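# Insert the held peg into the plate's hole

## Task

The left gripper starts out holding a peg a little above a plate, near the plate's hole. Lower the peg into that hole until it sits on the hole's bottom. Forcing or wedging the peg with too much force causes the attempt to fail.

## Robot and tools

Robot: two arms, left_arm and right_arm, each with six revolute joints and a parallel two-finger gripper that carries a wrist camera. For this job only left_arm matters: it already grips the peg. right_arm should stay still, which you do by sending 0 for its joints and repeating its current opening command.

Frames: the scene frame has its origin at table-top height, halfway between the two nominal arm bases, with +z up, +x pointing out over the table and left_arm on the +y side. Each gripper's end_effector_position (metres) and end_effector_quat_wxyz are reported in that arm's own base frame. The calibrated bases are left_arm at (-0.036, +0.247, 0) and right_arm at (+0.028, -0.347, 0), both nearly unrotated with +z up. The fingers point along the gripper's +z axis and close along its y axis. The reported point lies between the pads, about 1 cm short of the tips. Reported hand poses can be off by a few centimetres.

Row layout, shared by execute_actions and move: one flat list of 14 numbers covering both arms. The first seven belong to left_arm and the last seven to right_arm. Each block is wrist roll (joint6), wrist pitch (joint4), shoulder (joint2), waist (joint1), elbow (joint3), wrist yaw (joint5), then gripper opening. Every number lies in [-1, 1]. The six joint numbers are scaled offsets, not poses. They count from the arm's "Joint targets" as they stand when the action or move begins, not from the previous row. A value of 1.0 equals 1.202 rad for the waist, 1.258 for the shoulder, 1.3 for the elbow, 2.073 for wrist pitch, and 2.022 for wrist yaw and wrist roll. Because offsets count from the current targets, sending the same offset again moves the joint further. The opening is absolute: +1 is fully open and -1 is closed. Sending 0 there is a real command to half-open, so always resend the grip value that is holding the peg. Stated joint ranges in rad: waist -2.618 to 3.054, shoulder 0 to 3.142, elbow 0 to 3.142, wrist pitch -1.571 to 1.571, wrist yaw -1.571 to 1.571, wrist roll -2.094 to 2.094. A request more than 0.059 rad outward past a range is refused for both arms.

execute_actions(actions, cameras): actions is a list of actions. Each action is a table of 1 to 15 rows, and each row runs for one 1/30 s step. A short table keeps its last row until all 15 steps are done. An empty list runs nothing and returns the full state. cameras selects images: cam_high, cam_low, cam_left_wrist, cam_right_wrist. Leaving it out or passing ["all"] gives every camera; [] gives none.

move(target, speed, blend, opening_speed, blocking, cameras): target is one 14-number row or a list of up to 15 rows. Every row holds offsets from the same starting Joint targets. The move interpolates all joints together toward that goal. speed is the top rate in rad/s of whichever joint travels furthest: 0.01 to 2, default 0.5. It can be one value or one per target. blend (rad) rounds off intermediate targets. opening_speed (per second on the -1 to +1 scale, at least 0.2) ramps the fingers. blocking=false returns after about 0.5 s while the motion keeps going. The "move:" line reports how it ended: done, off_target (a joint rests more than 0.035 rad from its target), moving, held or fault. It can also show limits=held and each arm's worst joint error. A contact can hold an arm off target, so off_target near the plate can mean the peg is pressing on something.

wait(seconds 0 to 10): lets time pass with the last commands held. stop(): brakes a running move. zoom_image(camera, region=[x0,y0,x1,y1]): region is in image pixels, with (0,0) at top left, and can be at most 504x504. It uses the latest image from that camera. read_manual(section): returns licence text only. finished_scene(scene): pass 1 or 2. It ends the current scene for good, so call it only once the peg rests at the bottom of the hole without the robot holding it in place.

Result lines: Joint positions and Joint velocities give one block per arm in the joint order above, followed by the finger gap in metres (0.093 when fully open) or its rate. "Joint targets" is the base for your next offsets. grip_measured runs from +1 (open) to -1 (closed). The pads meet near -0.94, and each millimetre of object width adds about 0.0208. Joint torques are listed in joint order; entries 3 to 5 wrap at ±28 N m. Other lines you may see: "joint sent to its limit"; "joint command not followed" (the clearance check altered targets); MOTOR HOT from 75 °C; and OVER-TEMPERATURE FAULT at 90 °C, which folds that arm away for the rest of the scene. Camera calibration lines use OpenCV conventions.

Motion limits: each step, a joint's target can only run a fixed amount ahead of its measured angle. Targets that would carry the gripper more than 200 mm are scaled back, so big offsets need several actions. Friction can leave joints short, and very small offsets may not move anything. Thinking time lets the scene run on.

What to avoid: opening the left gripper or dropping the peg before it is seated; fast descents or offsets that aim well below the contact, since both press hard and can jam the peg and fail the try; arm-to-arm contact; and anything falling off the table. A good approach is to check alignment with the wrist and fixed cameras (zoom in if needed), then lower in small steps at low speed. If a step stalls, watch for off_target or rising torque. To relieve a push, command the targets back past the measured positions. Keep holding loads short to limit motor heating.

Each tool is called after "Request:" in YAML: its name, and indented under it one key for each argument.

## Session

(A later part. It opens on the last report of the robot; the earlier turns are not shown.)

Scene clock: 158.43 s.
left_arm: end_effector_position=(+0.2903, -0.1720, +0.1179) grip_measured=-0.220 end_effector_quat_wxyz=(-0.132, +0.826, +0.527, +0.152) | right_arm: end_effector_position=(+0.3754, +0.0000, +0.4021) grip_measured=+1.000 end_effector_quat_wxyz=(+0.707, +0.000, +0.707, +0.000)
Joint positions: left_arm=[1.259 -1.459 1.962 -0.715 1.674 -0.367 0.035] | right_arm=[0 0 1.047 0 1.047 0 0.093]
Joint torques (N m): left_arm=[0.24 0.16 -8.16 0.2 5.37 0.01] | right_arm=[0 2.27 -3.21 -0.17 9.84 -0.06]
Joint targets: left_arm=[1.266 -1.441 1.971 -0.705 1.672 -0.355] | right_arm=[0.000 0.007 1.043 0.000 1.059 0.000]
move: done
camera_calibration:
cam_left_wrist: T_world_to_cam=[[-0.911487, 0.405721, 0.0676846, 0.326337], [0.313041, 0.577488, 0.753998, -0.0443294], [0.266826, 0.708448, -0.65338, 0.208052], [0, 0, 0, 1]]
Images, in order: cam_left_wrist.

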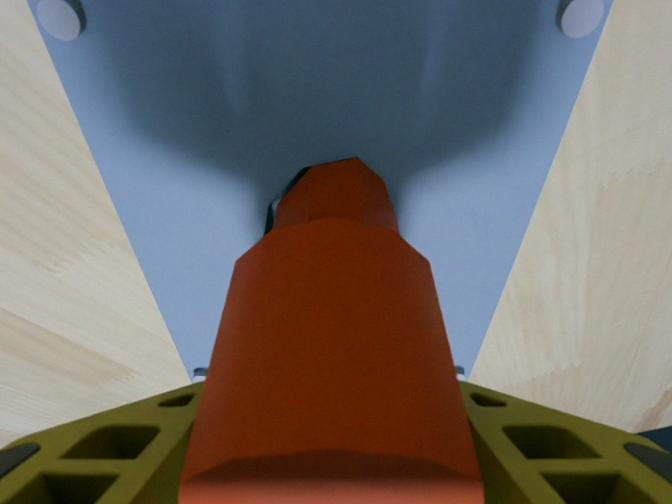

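Request:
move:
  target: [0,-0.004,0,0,0.03,0,-0.921165,0,0,0,0,0,0,1]
  speed: 0.04
  cameras: ["cam_left_wrist"]

Request:
zoom_image:
  camera: "cam_left_wrist"
  region: [260, 110, 420, 230]

Scene clock: 163.37 s.
left_arm: end_effector_position=(+0.2917, -0.1731, +0.1188) grip_measured=-0.220 end_effector_quat_wxyz=(-0.127, +0.825, +0.530, +0.148) | right_arm: end_effector_position=(+0.3754, +0.0000, +0.4021) grip_measured=+1.000 end_effector_quat_wxyz=(+0.707, +0.000, +0.707, +0.000)
Joint positions: left_arm=[1.259 -1.457 1.962 -0.71 1.681 -0.358 0.035] | right_arm=[0 0 1.047 0 1.047 0 0.093]
Joint torques (N m): left_arm=[0.25 0.08 -8.08 -0.44 8.2 -0.03] | right_arm=[0.03 2.29 -3.02 -0.12 9.69 0.04]
Joint targets: left_arm=[1.266 -1.449 1.971 -0.706 1.711 -0.355] | right_arm=[0.000 0.007 1.043 0.000 1.059 0.000]
move: done
camera_calibration:
cam_left_wrist: T_world_to_cam=[[-0.914013, 0.400929, 0.0619406, 0.328525], [0.308902, 0.588825, 0.746903, -0.0408382], [0.262983, 0.701813, -0.662041, 0.210059], [0, 0, 0, 1]]
Images, in order: cam_left_wrist.

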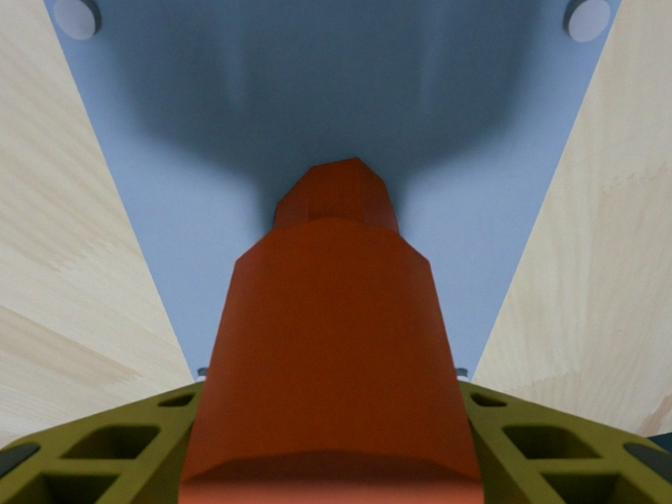

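Scaled by 3.150 from the camera's 672x504 image, which has a finer 960x720 frame.

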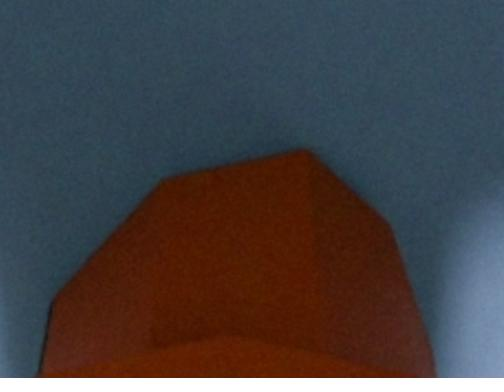

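Request:
move:
  target: [0,0,0,0.005,0,0,-0.921165,0,0,0,0,0,0,1]
  speed: 0.04
  cameras: ["cam_left_wrist"]

Request:
zoom_image:
  camera: "cam_left_wrist"
  region: [260, 110, 420, 230]

Scene clock: 166.33 s.
left_arm: end_effector_position=(+0.2927, -0.1714, +0.1188) grip_measured=-0.220 end_effector_quat_wxyz=(-0.127, +0.823, +0.533, +0.148) | right_arm: end_effector_position=(+0.3754, +0.0000, +0.4021) grip_measured=+1.000 end_effector_quat_wxyz=(+0.707, +0.000, +0.707, +0.000)
Joint positions: left_arm=[1.259 -1.457 1.962 -0.704 1.681 -0.357 0.035] | right_arm=[0 0 1.047 0 1.047 0 0.093]
Joint torques (N m): left_arm=[0.24 0.06 -7.95 -0.23 7.79 -0.06] | right_arm=[-0.02 2.26 -2.86 -0.02 9.66 -0.06]
Joint targets: left_arm=[1.266 -1.449 1.971 -0.699 1.711 -0.355] | right_arm=[0.000 0.007 1.043 0.000 1.059 0.000]
move: done
camera_calibration:
cam_left_wrist: T_world_to_cam=[[-0.916481, 0.395278, 0.0617961, 0.328587], [0.305374, 0.591351, 0.746359, -0.0405488], [0.258476, 0.702894, -0.662669, 0.210176], [0, 0, 0, 1]]
Images, in order: cam_left_wrist.

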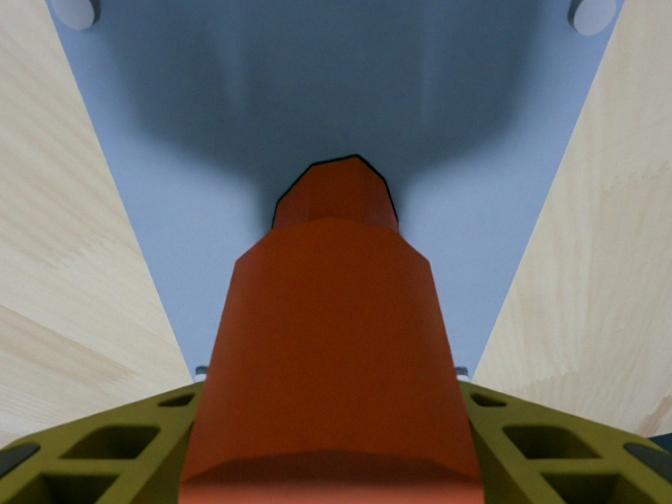

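Scaled by 3.150 from the camera's 672x504 image, which has a finer 960x720 frame.

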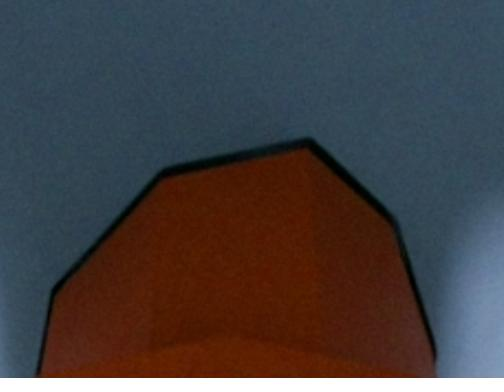

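Request:
move:
  target: [0,0.0082,0,0.0012,-0.0354,0,-0.921165,0,0,0,0,0,0,1]
  speed: 0.04
  cameras: ["cam_left_wrist","cam_low"]

Request:
zoom_image:
  camera: "cam_left_wrist"
  region: [260, 110, 420, 230]

Request:
zoom_image:
  camera: "cam_low"
  region: [250, 190, 310, 260]

Scene clock: 170.27 s.
left_arm: end_effector_position=(+0.2934, -0.1722, +0.1175) grip_measured=-0.220 end_effector_quat_wxyz=(-0.125, +0.823, +0.533, +0.148) | right_arm: end_effector_position=(+0.3754, +0.0000, +0.4021) grip_measured=+1.000 end_effector_quat_wxyz=(+0.707, +0.000, +0.707, +0.000)
Joint positions: left_arm=[1.259 -1.448 1.962 -0.704 1.677 -0.356 0.035] | right_arm=[0 0 1.047 0 1.047 0 0.093]
Joint torques (N m): left_arm=[0.22 0.19 -7.9 -0.18 4.33 -0.09] | right_arm=[0.02 2.36 -3.03 -0.34 9.66 -0.05]
Joint targets: left_arm=[1.266 -1.432 1.971 -0.698 1.665 -0.354] | right_arm=[0.000 0.007 1.043 0.000 1.059 0.000]
move: done
camera_calibration:
cam_left_wrist: T_world_to_cam=[[-0.916709, 0.395374, 0.0576464, 0.330151], [0.303062, 0.594026, 0.745175, -0.0380911], [0.26038, 0.70058, -0.664372, 0.208915], [0, 0, 0, 1]]
Images, in order: cam_low, cam_left_wrist.

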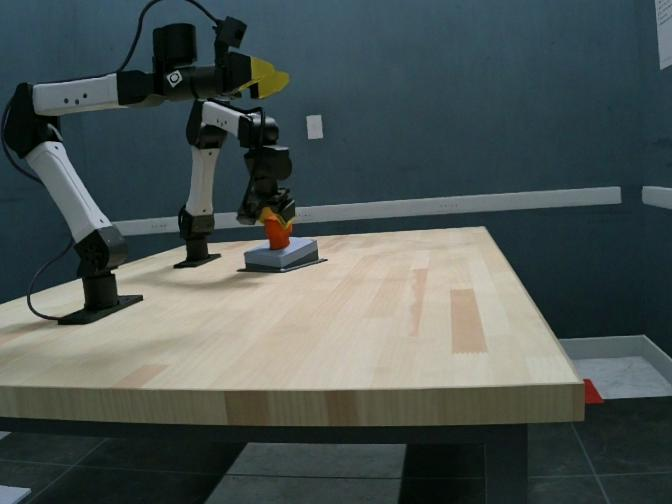

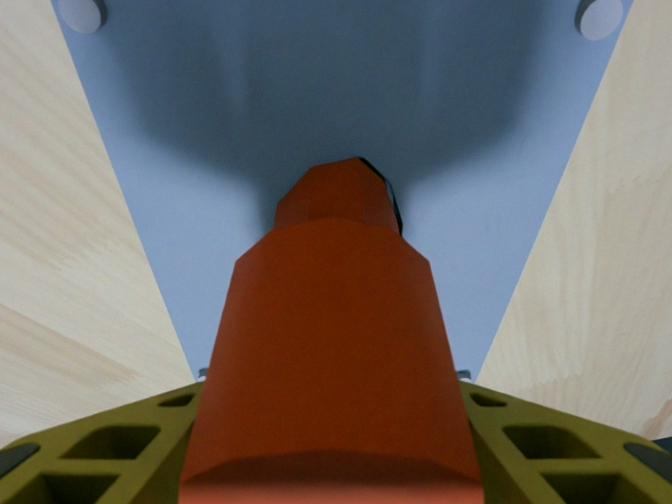

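Scaled by 3.150 from the camera's 672x504 image, which has a finer 960x720 frame.

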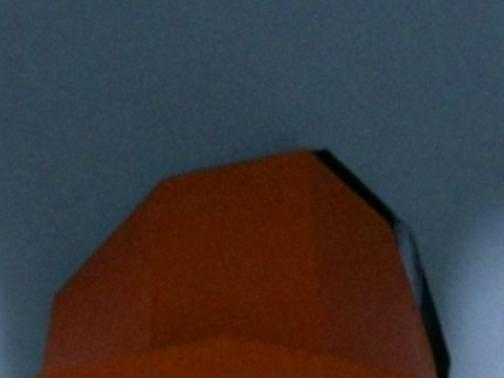

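Scaled by 7.200 from the camera's 672x504 image, which has a finer 960x720 frame.

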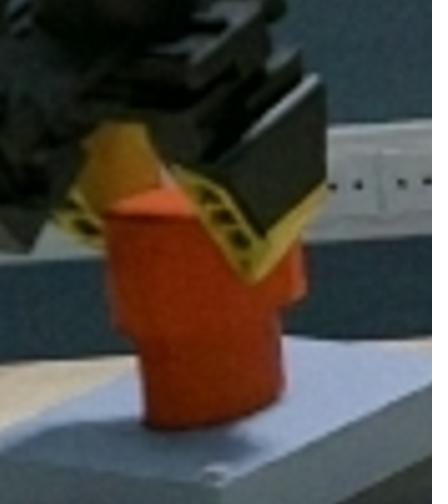

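Request:
move:
  target: [0,-0.0183,0,0,0.037,0,-0.921165,0,0,0,0,0,0,1]
  speed: 0.04
  cameras: ["cam_left_wrist","cam_low"]

Request:
zoom_image:
  camera: "cam_left_wrist"
  region: [260, 110, 420, 230]

Request:
zoom_image:
  camera: "cam_low"
  region: [250, 190, 310, 260]

Scene clock: 175.17 s.
left_arm: end_effector_position=(+0.2939, -0.1728, +0.1189) grip_measured=-0.220 end_effector_quat_wxyz=(-0.123, +0.823, +0.534, +0.148) | right_arm: end_effector_position=(+0.3754, +0.0000, +0.4021) grip_measured=+1.000 end_effector_quat_wxyz=(+0.707, +0.000, +0.707, +0.000)
Joint positions: left_arm=[1.259 -1.451 1.962 -0.704 1.683 -0.355 0.035] | right_arm=[0 0 1.047 0 1.047 0 0.093]
Joint torques (N m): left_arm=[0.18 -0.24 -8.1 -0.24 7.83 -0.1] | right_arm=[0.06 2.23 -3.25 -0.29 9.92 -0.02]
Joint targets: left_arm=[1.266 -1.470 1.971 -0.698 1.713 -0.355] | right_arm=[0.000 0.007 1.043 0.000 1.059 0.000]
move: done
camera_calibration:
cam_left_wrist: T_world_to_cam=[[-0.916888, 0.39538, 0.0546986, 0.331225], [0.301549, 0.596378, 0.74391, -0.0378456], [0.261506, 0.698576, -0.666038, 0.20967], [0, 0, 0, 1]]
Images, in order: cam_low, cam_left_wrist.

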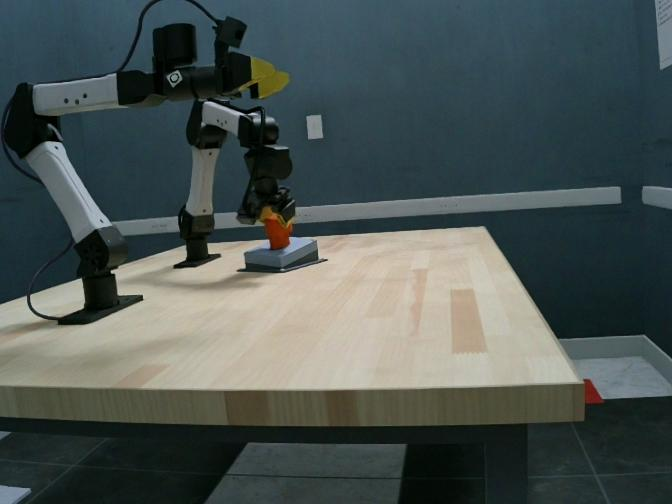

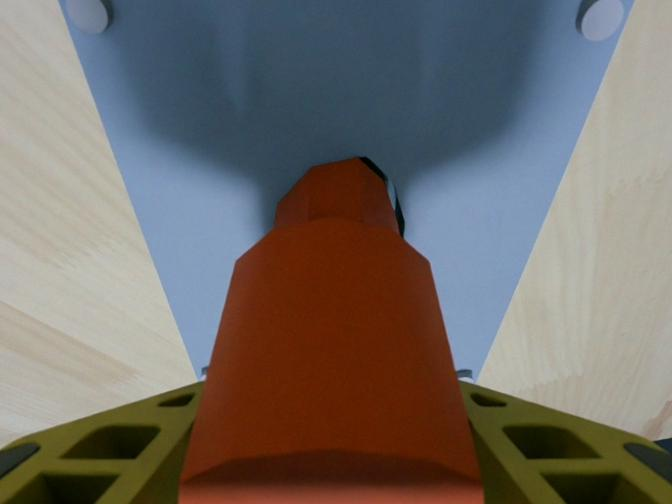

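Scaled by 3.150 from the camera's 672x504 image, which has a finer 960x720 frame.

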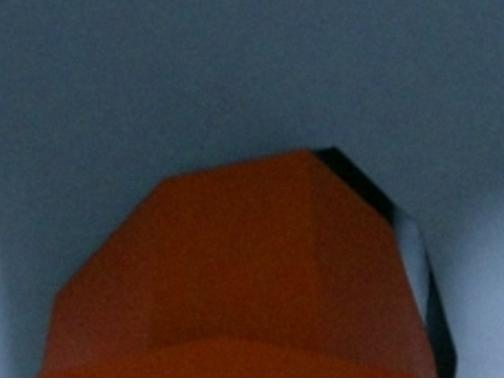

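Scaled by 7.200 from the camera's 672x504 image, which has a finer 960x720 frame.

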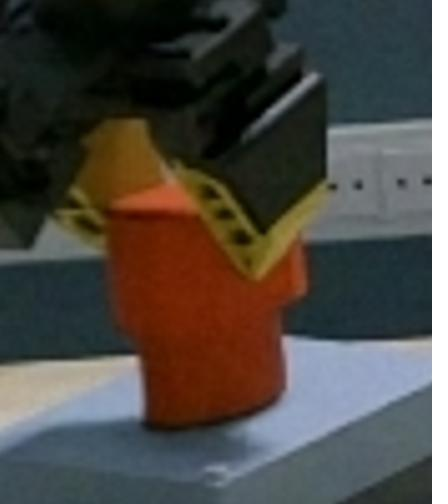

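Request:
move:
  target: [0,-0.0042,0,0,0,0,-0.921165,0,0,0,0,0,0,1]
  speed: 0.04
  cameras: ["cam_left_wrist"]

Request:
zoom_image:
  camera: "cam_left_wrist"
  region: [260, 110, 420, 230]

Scene clock: 179.40 s.
left_arm: end_effector_position=(+0.2933, -0.1723, +0.1190) grip_measured=-0.220 end_effector_quat_wxyz=(-0.125, +0.824, +0.533, +0.147) | right_arm: end_effector_position=(+0.3754, +0.0000, +0.4021) grip_measured=+1.000 end_effector_quat_wxyz=(+0.707, +0.000, +0.707, +0.000)
Joint positions: left_arm=[1.259 -1.454 1.962 -0.704 1.683 -0.355 0.035] | right_arm=[0 0 1.047 0 1.047 0 0.093]
Joint torques (N m): left_arm=[0.23 -0.31 -8.06 -0.17 8.1 -0.05] | right_arm=[0.06 2.35 -3.18 -0.1 9.78 0.06]
Motor temperatures (°C): left_arm=[29 30 52 28 43 30 34] | right_arm=[28 54 34 28 51 32 31]
Heat: left arm: 52 °C; right arm: 54 °C.
Joint targets: left_arm=[1.266 -1.479 1.971 -0.698 1.713 -0.355] | right_arm=[0.000 0.007 1.043 0.000 1.059 0.000]
move: done
camera_calibration:
cam_left_wrist: T_world_to_cam=[[-0.91674, 0.395254, 0.0579764, 0.330013], [0.303496, 0.594724, 0.744442, -0.0389827], [0.259764, 0.700056, -0.665165, 0.210218], [0, 0, 0, 1]]
Images, in order: cam_left_wrist.

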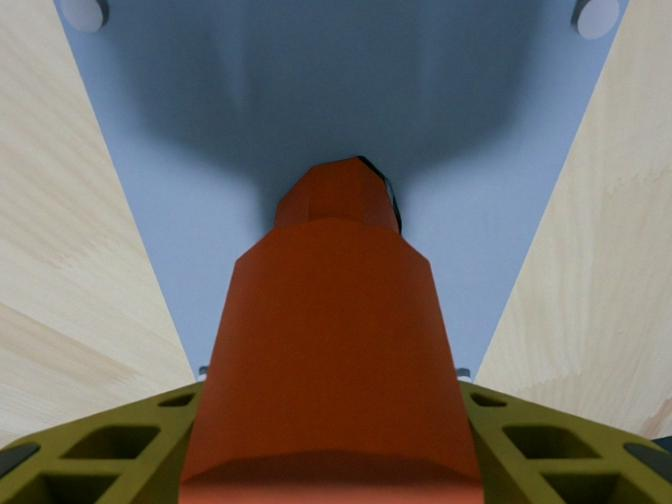

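Scaled by 3.150 from the camera's 672x504 image, which has a finer 960x720 frame.

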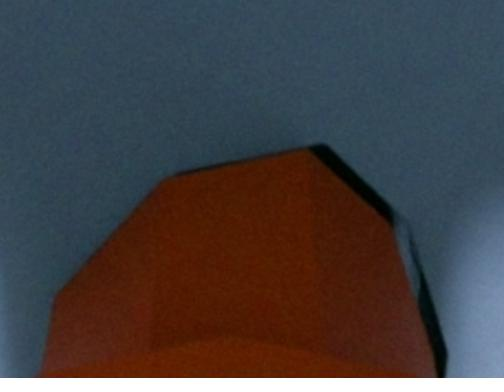

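Request:
move:
  target: [0,-0.0026,0,0,0,0,-0.921165,0,0,0,0,0,0,1]
  speed: 0.04
  cameras: ["cam_left_wrist"]

Request:
zoom_image:
  camera: "cam_left_wrist"
  region: [260, 110, 420, 230]

Scene clock: 182.23 s.
left_arm: end_effector_position=(+0.2924, -0.1715, +0.1192) grip_measured=-0.220 end_effector_quat_wxyz=(-0.127, +0.824, +0.533, +0.147) | right_arm: end_effector_position=(+0.3754, +0.0000, +0.4021) grip_measured=+1.000 end_effector_quat_wxyz=(+0.707, +0.000, +0.707, +0.000)
Joint positions: left_arm=[1.259 -1.46 1.962 -0.704 1.683 -0.355 0.035] | right_arm=[0 0 1.047 0 1.047 0 0.093]
Joint torques (N m): left_arm=[0.18 -0.28 -7.97 0.01 7.97 -0.1] | right_arm=[0 2.33 -2.99 -0.06 9.73 0]
Joint targets: left_arm=[1.266 -1.484 1.971 -0.698 1.713 -0.355] | right_arm=[0.000 0.007 1.043 0.000 1.059 0.000]
move: done
camera_calibration:
cam_left_wrist: T_world_to_cam=[[-0.916494, 0.395045, 0.0630737, 0.32812], [0.306528, 0.592148, 0.745252, -0.0407467], [0.257059, 0.702353, -0.663793, 0.211063], [0, 0, 0, 1]]
Images, in order: cam_left_wrist.

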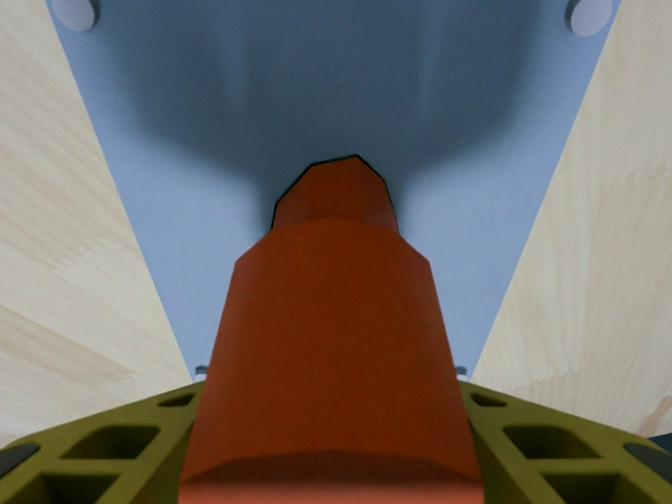

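Scaled by 3.150 from the camera's 672x504 image, which has a finer 960x720 frame.

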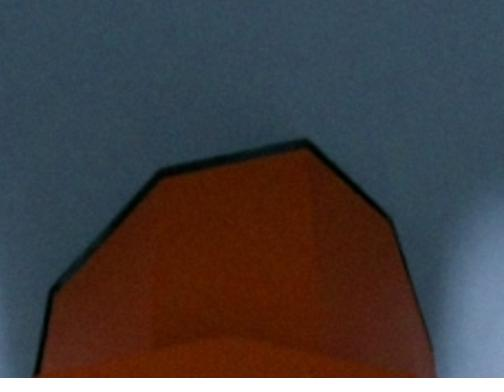

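Request:
move:
  target:
    - [0,0.013,0,0,-0.0177,0,-0.921165,0,0,0,0,0,0,1]
    - [0,0.0207,0,0,-0.0308,0,-0.921165,0,0,0,0,0,0,1]
  speed: 0.03
  cameras: ["cam_left_wrist","cam_low"]

Request:
zoom_image:
  camera: "cam_left_wrist"
  region: [260, 110, 420, 230]

Request:
zoom_image:
  camera: "cam_low"
  region: [250, 190, 310, 260]

Scene clock: 186.87 s.
left_arm: end_effector_position=(+0.2927, -0.1718, +0.1172) grip_measured=-0.220 end_effector_quat_wxyz=(-0.127, +0.824, +0.533, +0.147) | right_arm: end_effector_position=(+0.3754, +0.0000, +0.4021) grip_measured=+1.000 end_effector_quat_wxyz=(+0.707, +0.000, +0.707, +0.000)
Joint positions: left_arm=[1.259 -1.45 1.962 -0.704 1.675 -0.355 0.035] | right_arm=[0 0 1.047 0 1.047 0 0.093]
Joint torques (N m): left_arm=[0.27 0.07 -7.86 -0.01 5.37 -0.13] | right_arm=[-0.02 2.33 -3.14 -0.13 9.57 0.05]
Joint targets: left_arm=[1.266 -1.441 1.971 -0.698 1.673 -0.355] | right_arm=[0.000 0.007 1.043 0.000 1.059 0.000]
move: done
camera_calibration:
cam_left_wrist: T_world_to_cam=[[-0.916584, 0.395122, 0.0612534, 0.328837], [0.305445, 0.593069, 0.744965, -0.0386973], [0.258025, 0.701533, -0.664285, 0.209464], [0, 0, 0, 1]]
Images, in order: cam_low, cam_left_wrist.

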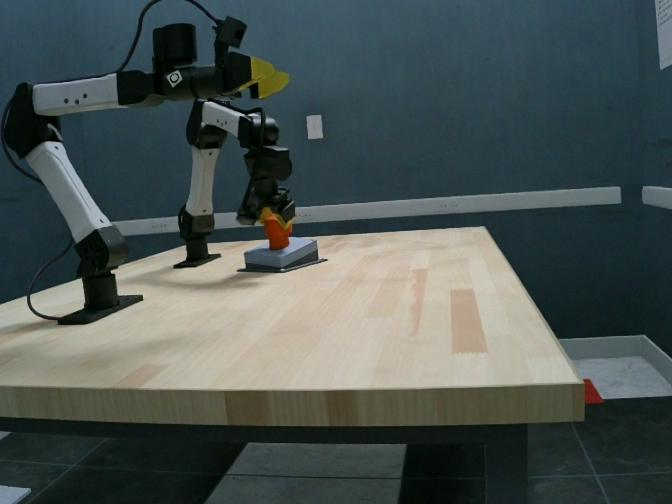

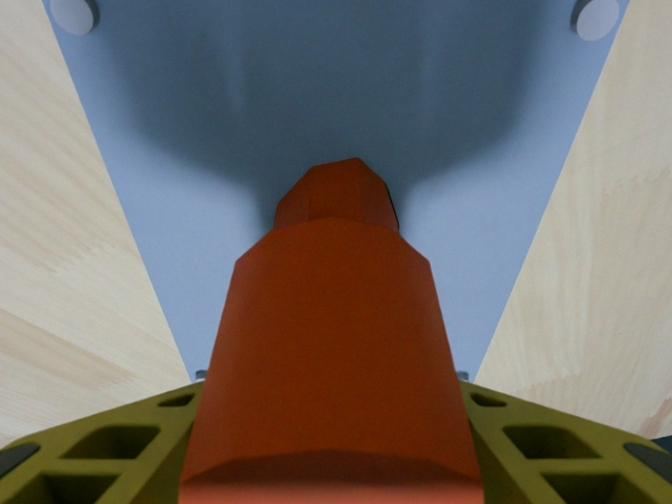

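Scaled by 3.150 from the camera's 672x504 image, which has a finer 960x720 frame.

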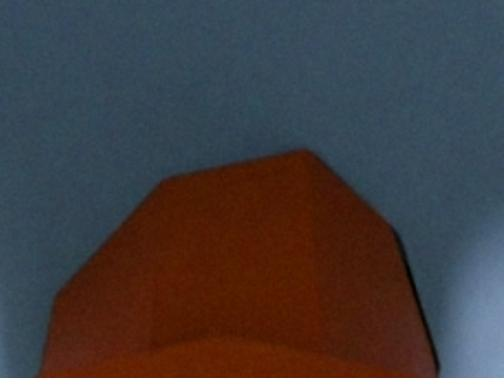

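Scaled by 7.200 from the camera's 672x504 image, which has a finer 960x720 frame.

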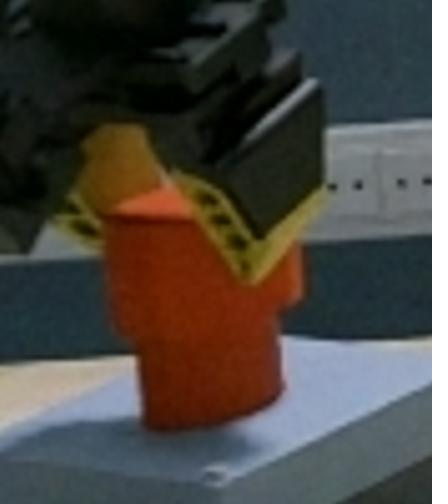

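Request:
move:
  target: [0,0,0,0.0035,0,0,-0.921165,0,0,0,0,0,0,1]
  speed: 0.03
  cameras: ["cam_left_wrist"]

Request:
zoom_image:
  camera: "cam_left_wrist"
  region: [260, 110, 420, 230]

Scene clock: 189.97 s.
left_arm: end_effector_position=(+0.2938, -0.1702, +0.1172) grip_measured=-0.220 end_effector_quat_wxyz=(-0.127, +0.822, +0.535, +0.147) | right_arm: end_effector_position=(+0.3754, +0.0000, +0.4021) grip_measured=+1.000 end_effector_quat_wxyz=(+0.707, +0.000, +0.707, +0.000)
Joint positions: left_arm=[1.259 -1.449 1.962 -0.698 1.675 -0.355 0.035] | right_arm=[0 0 1.047 0 1.047 0 0.093]
Joint torques (N m): left_arm=[0.21 0.06 -8.05 -0.23 5.14 -0.1] | right_arm=[0.01 2.3 -3.22 -0.38 9.83 0.05]
Joint targets: left_arm=[1.266 -1.441 1.971 -0.694 1.673 -0.355] | right_arm=[0.000 0.007 1.043 0.000 1.059 0.000]
move: done
camera_calibration:
cam_left_wrist: T_world_to_cam=[[-0.918866, 0.3899, 0.0605252, 0.329106], [0.301611, 0.595172, 0.74485, -0.0384457], [0.254394, 0.702672, -0.664481, 0.209343], [0, 0, 0, 1]]
Images, in order: cam_left_wrist.

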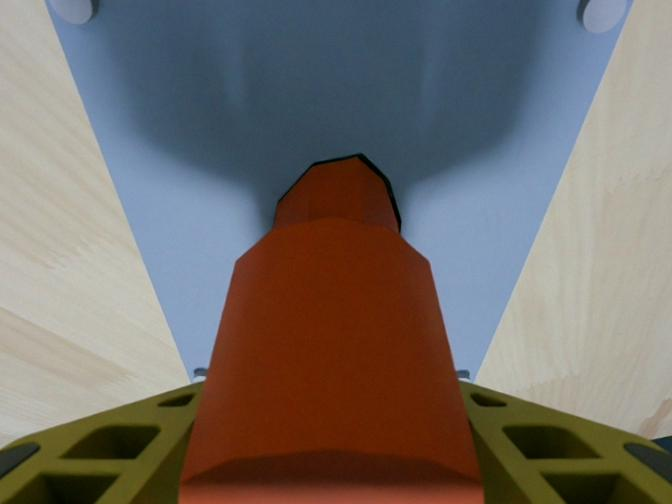

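Scaled by 3.150 from the camera's 672x504 image, which has a finer 960x720 frame.

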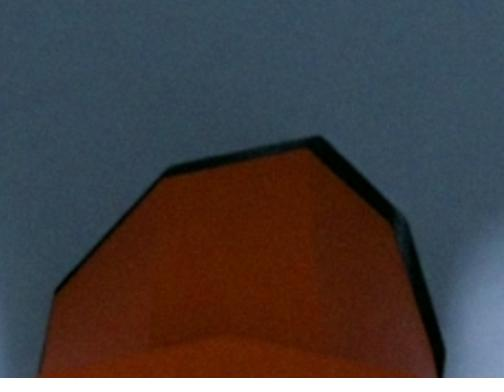

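Request:
move:
  target: [0,0.0029,0,0,-0.0064,0,-0.921165,0,0,0,0,0,0,1]
  speed: 0.03
  cameras: ["cam_left_wrist","cam_low"]

Request:
zoom_image:
  camera: "cam_left_wrist"
  region: [260, 110, 420, 230]

Request:
zoom_image:
  camera: "cam_low"
  region: [250, 190, 310, 260]

Scene clock: 192.60 s.
left_arm: end_effector_position=(+0.2934, -0.1699, +0.1151) grip_measured=-0.220 end_effector_quat_wxyz=(-0.128, +0.822, +0.535, +0.146) | right_arm: end_effector_position=(+0.3754, +0.0000, +0.4021) grip_measured=+1.000 end_effector_quat_wxyz=(+0.707, +0.000, +0.707, +0.000)
Joint positions: left_arm=[1.259 -1.443 1.962 -0.698 1.667 -0.355 0.035] | right_arm=[0 0 1.047 0 1.047 0 0.093]
Joint torques (N m): left_arm=[0.24 0.13 -7.94 -0.35 5.18 -0.12] | right_arm=[0 2.29 -3.15 -0.17 9.89 0.08]
Joint targets: left_arm=[1.266 -1.435 1.971 -0.694 1.665 -0.355] | right_arm=[0.000 0.007 1.043 0.000 1.059 0.000]
move: done
camera_calibration:
cam_left_wrist: T_world_to_cam=[[-0.918776, 0.389825, 0.0623456, 0.328463], [0.302699, 0.594258, 0.745138, -0.0375153], [0.253424, 0.703487, -0.66399, 0.208214], [0, 0, 0, 1]]
Images, in order: cam_low, cam_left_wrist.

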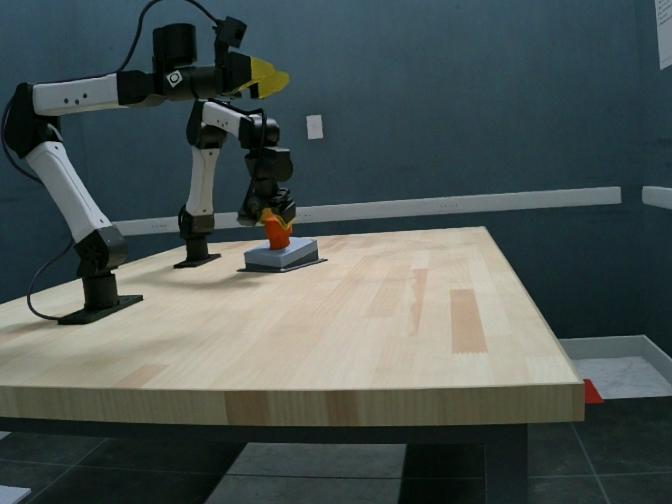

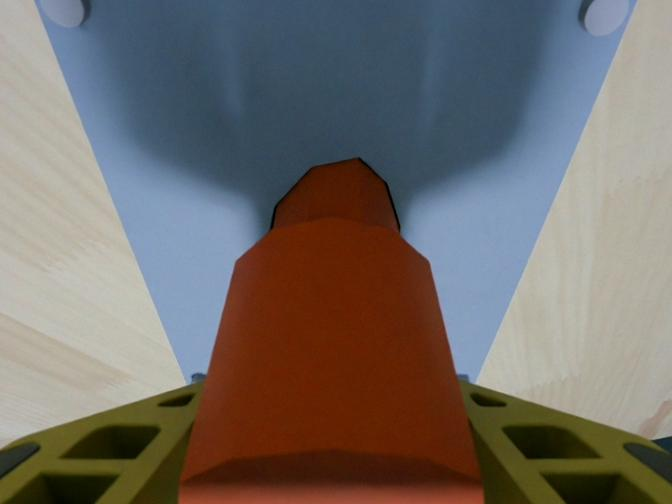

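Scaled by 3.150 from the camera's 672x504 image, which has a finer 960x720 frame.

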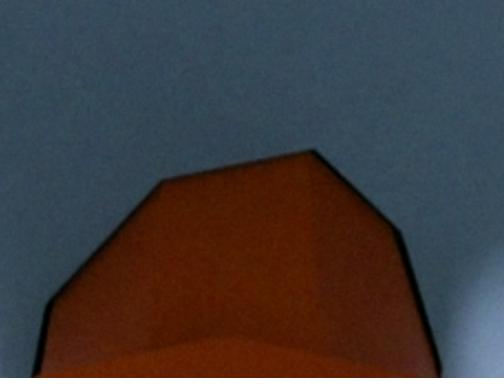

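Scaled by 7.200 from the camera's 672x504 image, which has a finer 960x720 frame.

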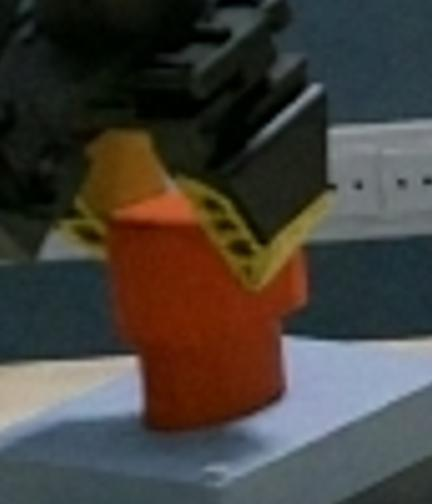

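Request:
move:
  target: [0,0.0057,0,0.0008,-0.0092,0,-0.921165,0,0,0,0,0,0,1]
  speed: 0.04
  cameras: ["cam_left_wrist","cam_low"]

Request:
zoom_image:
  camera: "cam_left_wrist"
  region: [260, 110, 420, 230]

Request:
zoom_image:
  camera: "cam_low"
  region: [250, 190, 310, 260]

Scene clock: 195.93 s.
left_arm: end_effector_position=(+0.2931, -0.1696, +0.1121) grip_measured=-0.220 end_effector_quat_wxyz=(-0.128, +0.822, +0.535, +0.146) | right_arm: end_effector_position=(+0.3754, +0.0000, +0.4021) grip_measured=+1.000 end_effector_quat_wxyz=(+0.707, +0.000, +0.707, +0.000)
Joint positions: left_arm=[1.259 -1.431 1.962 -0.698 1.655 -0.355 0.035] | right_arm=[0 0 1.047 0 1.047 0 0.093]
Joint torques (N m): left_arm=[0.17 0.09 -8.17 -0.27 5.29 -0.09] | right_arm=[0.08 2.31 -3.15 -0.1 9.78 0.04]
Joint targets: left_arm=[1.266 -1.424 1.971 -0.693 1.653 -0.355] | right_arm=[0.000 0.007 1.043 0.000 1.059 0.000]
move: done
camera_calibration:
cam_left_wrist: T_world_to_cam=[[-0.918739, 0.389794, 0.0630737, 0.32821], [0.303135, 0.593893, 0.745252, -0.0355039], [0.253036, 0.703812, -0.663793, 0.206246], [0, 0, 0, 1]]
Images, in order: cam_low, cam_left_wrist.

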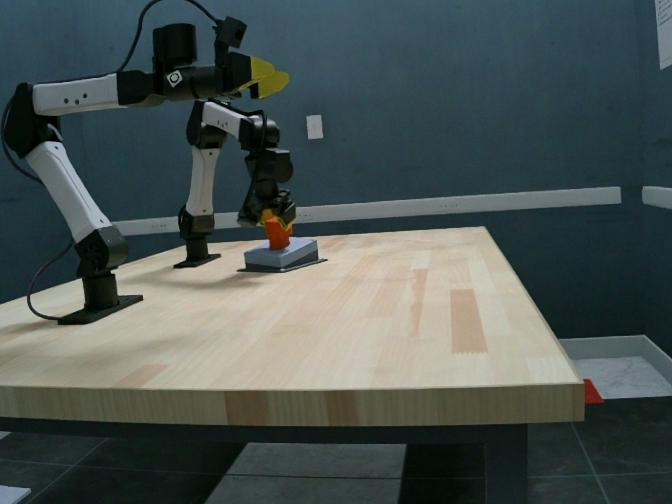

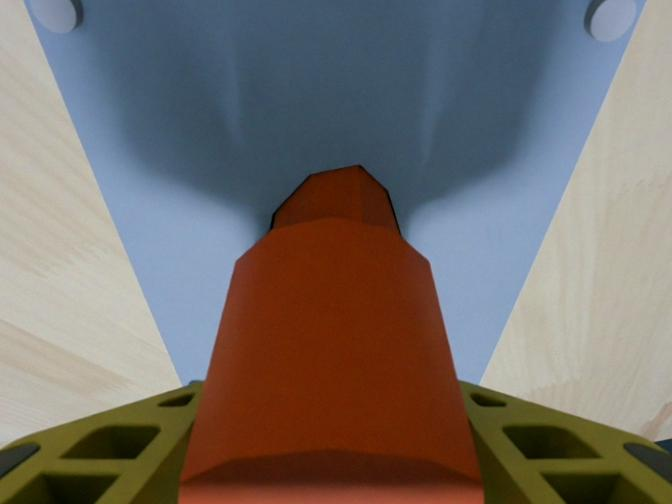

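Scaled by 3.150 from the camera's 672x504 image, which has a finer 960x720 frame.

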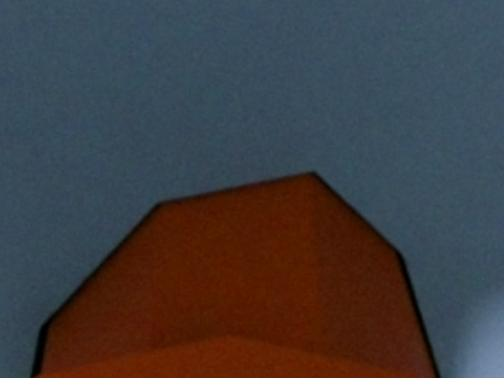

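Scaled by 7.200 from the camera's 672x504 image, which has a finer 960x720 frame.

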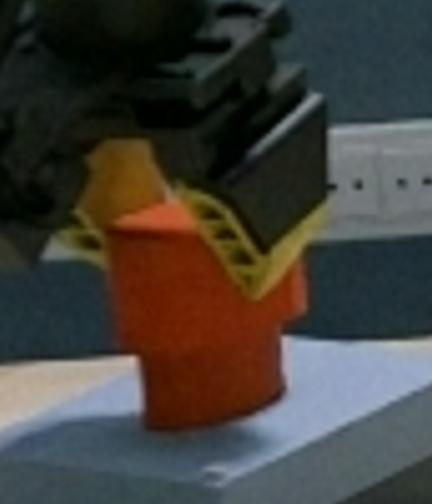

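Request:
move:
  target: [0,0.0077,0,0.0035,-0.0123,0,-0.921165,0,0,0,0,0,0,1]
  speed: 0.04
  cameras: ["cam_left_wrist"]

Request:
zoom_image:
  camera: "cam_left_wrist"
  region: [260, 110, 420, 230]

Scene clock: 198.37 s.
left_arm: end_effector_position=(+0.2937, -0.1689, +0.1079) grip_measured=-0.220 end_effector_quat_wxyz=(-0.127, +0.821, +0.537, +0.145) | right_arm: end_effector_position=(+0.3754, +0.0000, +0.4021) grip_measured=+1.000 end_effector_quat_wxyz=(+0.707, +0.000, +0.707, +0.000)
Joint positions: left_arm=[1.259 -1.413 1.962 -0.695 1.639 -0.353 0.035] | right_arm=[0 0 1.047 0 1.047 0 0.093]
Joint torques (N m): left_arm=[0.22 0.03 -7.99 0.13 5.16 -0.11] | right_arm=[0.05 2.33 -3.28 -0.4 10.02 0.02]
Joint targets: left_arm=[1.266 -1.407 1.971 -0.689 1.637 -0.355] | right_arm=[0.000 0.007 1.043 0.000 1.059 0.000]
move: done
camera_calibration:
cam_left_wrist: T_world_to_cam=[[-0.920376, 0.386177, 0.0614392, 0.328787], [0.300266, 0.597306, 0.743684, -0.0314695], [0.250495, 0.702917, -0.665702, 0.203619], [0, 0, 0, 1]]
Images, in order: cam_left_wrist.

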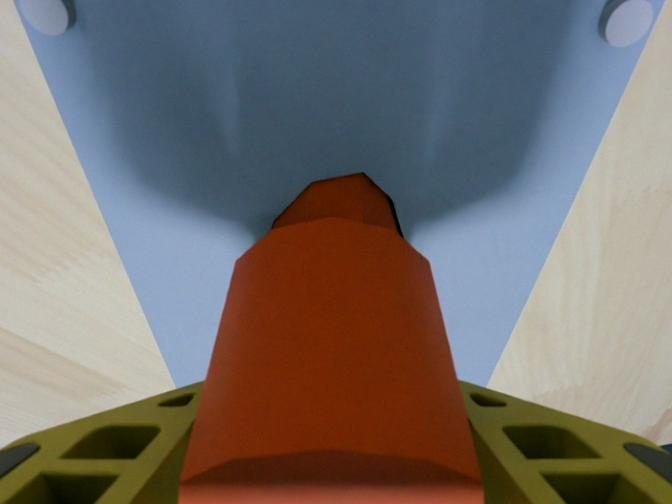

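Scaled by 3.150 from the camera's 672x504 image, which has a finer 960x720 frame.

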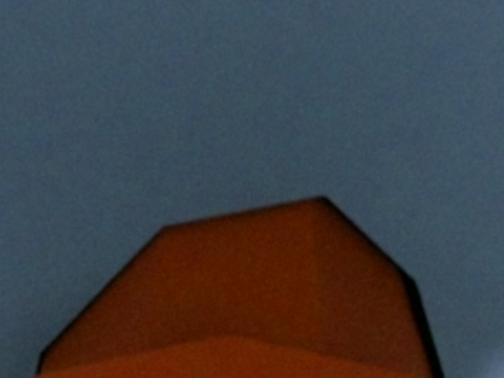

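Request:
move:
  target: [0,0.0066,0,0.004,-0.0123,0.002,-0.921165,0,0,0,0,0,0,1]
  speed: 0.04
  cameras: ["cam_left_wrist"]

Request:
zoom_image:
  camera: "cam_left_wrist"
  region: [260, 110, 420, 230]

Scene clock: 200.83 s.
left_arm: end_effector_position=(+0.2939, -0.1683, +0.1039) grip_measured=-0.220 end_effector_quat_wxyz=(-0.126, +0.820, +0.539, +0.143) | right_arm: end_effector_position=(+0.3754, +0.0000, +0.4021) grip_measured=+1.000 end_effector_quat_wxyz=(+0.707, +0.000, +0.707, +0.000)
Joint positions: left_arm=[1.259 -1.397 1.962 -0.691 1.624 -0.349 0.035] | right_arm=[0 0 1.047 0 1.047 0 0.093]
Joint torques (N m): left_arm=[0.14 -0.02 -7.99 0.01 5.18 -0.15] | right_arm=[0.01 2.3 -3.07 -0.2 9.74 -0.01]
Joint targets: left_arm=[1.266 -1.394 1.971 -0.684 1.621 -0.351] | right_arm=[0.000 0.007 1.043 0.000 1.059 0.000]
move: done
camera_calibration:
cam_left_wrist: T_world_to_cam=[[-0.921882, 0.382569, 0.061446, 0.32879], [0.299112, 0.601842, 0.740485, -0.0274134], [0.246306, 0.701019, -0.669258, 0.20175], [0, 0, 0, 1]]
Images, in order: cam_left_wrist.

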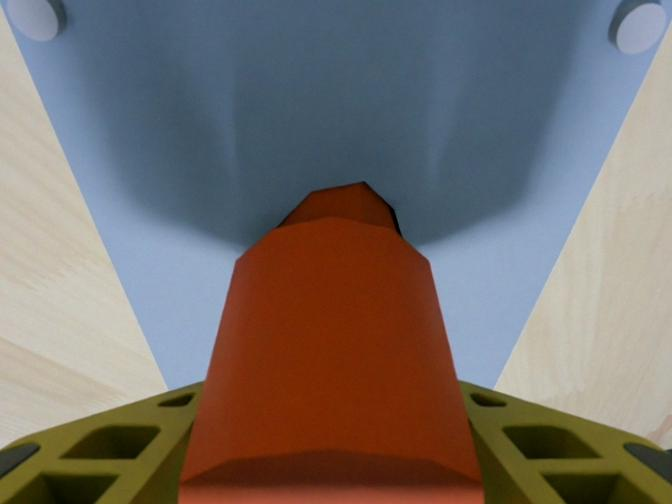

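Scaled by 3.150 from the camera's 672x504 image, which has a finer 960x720 frame.

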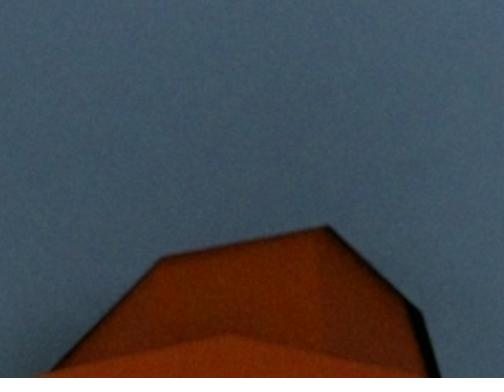

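Request:
move:
  target: [0,0.006,0,0.0045,-0.0123,0.003,-0.921165,0,0,0,0,0,0,1]
  speed: 0.04
  cameras: ["cam_left_wrist","cam_low"]

Request:
zoom_image:
  camera: "cam_left_wrist"
  region: [260, 110, 420, 230]

Scene clock: 204.10 s.
left_arm: end_effector_position=(+0.2939, -0.1677, +0.1004) grip_measured=-0.220 end_effector_quat_wxyz=(-0.126, +0.821, +0.538, +0.141) | right_arm: end_effector_position=(+0.3754, +0.0000, +0.4021) grip_measured=+1.000 end_effector_quat_wxyz=(+0.707, +0.000, +0.707, +0.000)
Joint positions: left_arm=[1.265 -1.383 1.962 -0.688 1.611 -0.345 0.035] | right_arm=[0 0 1.047 0 1.047 0 0.093]
Joint torques (N m): left_arm=[0.15 0.02 -8.06 0.16 4.79 -0.07] | right_arm=[0.06 2.25 -3.14 -0.1 9.62 0.01]
Joint targets: left_arm=[1.266 -1.381 1.971 -0.678 1.605 -0.344] | right_arm=[0.000 0.007 1.043 0.000 1.059 0.000]
move: done
camera_calibration:
cam_left_wrist: T_world_to_cam=[[-0.920858, 0.384617, 0.0639517, 0.328578], [0.303128, 0.603072, 0.737846, -0.0259149], [0.245221, 0.698837, -0.671933, 0.199219], [0, 0, 0, 1]]
Images, in order: cam_low, cam_left_wrist.

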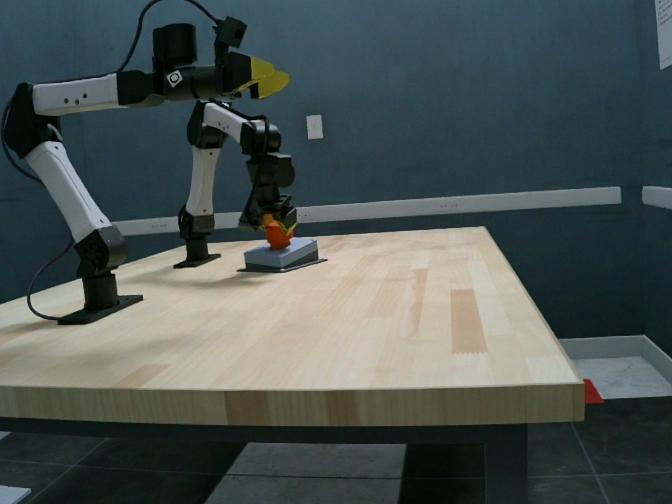

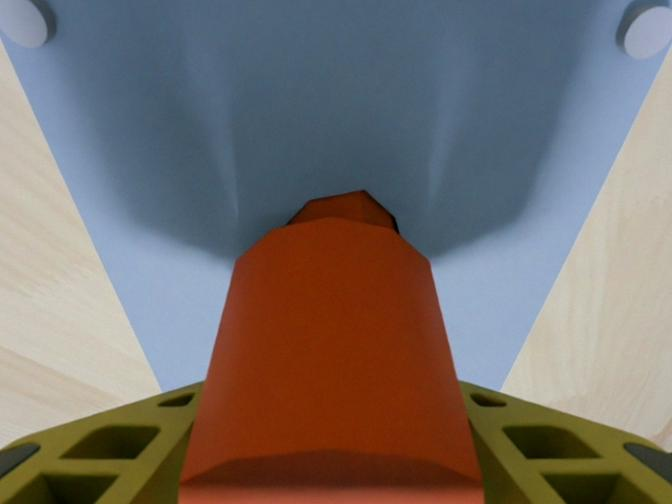

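Scaled by 3.150 from the camera's 672x504 image, which has a finer 960x720 frame.

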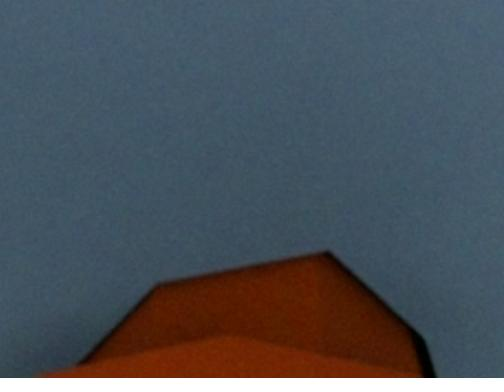

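Request:
move:
  target: [0.006,0,0,0.001,-0.001,0.01,-0.921165,0,0,0,0,0,0,1]
  speed: 0.04
  cameras: ["cam_left_wrist"]

Request:
zoom_image:
  camera: "cam_left_wrist"
  region: [260, 110, 420, 230]

Scene clock: 207.30 s.
left_arm: end_effector_position=(+0.2939, -0.1675, +0.1001) grip_measured=-0.220 end_effector_quat_wxyz=(-0.126, +0.823, +0.537, +0.138) | right_arm: end_effector_position=(+0.3754, +0.0000, +0.4021) grip_measured=+1.000 end_effector_quat_wxyz=(+0.707, +0.000, +0.707, +0.000)
Joint positions: left_arm=[1.273 -1.383 1.962 -0.685 1.611 -0.341 0.035] | right_arm=[0 0 1.047 0 1.047 0 0.093]
Joint torques (N m): left_arm=[0.27 0 -7.91 -0.02 4.64 0.09] | right_arm=[0.04 2.28 -3.06 -0.1 9.87 0]
Joint targets: left_arm=[1.279 -1.382 1.971 -0.677 1.603 -0.324] | right_arm=[0.000 0.007 1.043 0.000 1.059 0.000]
move: done
camera_calibration:
cam_left_wrist: T_world_to_cam=[[-0.919236, 0.387875, 0.0675161, 0.328254], [0.308929, 0.604299, 0.734429, -0.0269965], [0.244066, 0.695971, -0.675319, 0.199095], [0, 0, 0, 1]]
Images, in order: cam_left_wrist.

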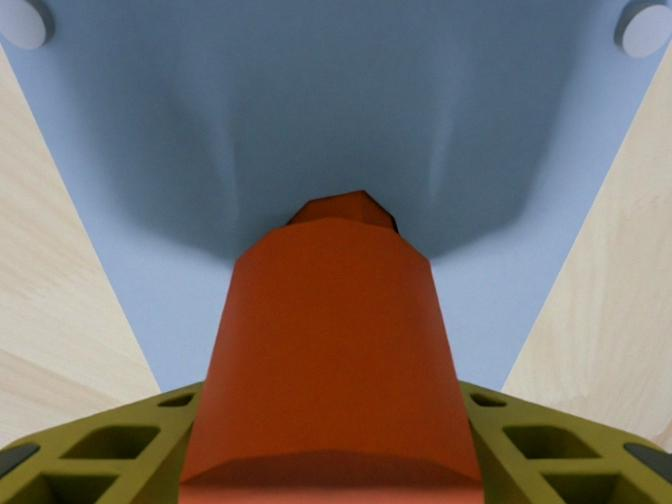

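Scaled by 3.150 from the camera's 672x504 image, which has a finer 960x720 frame.

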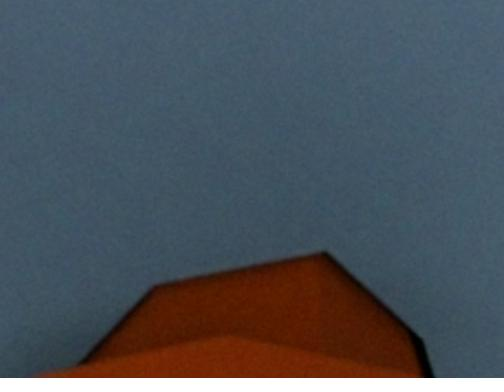

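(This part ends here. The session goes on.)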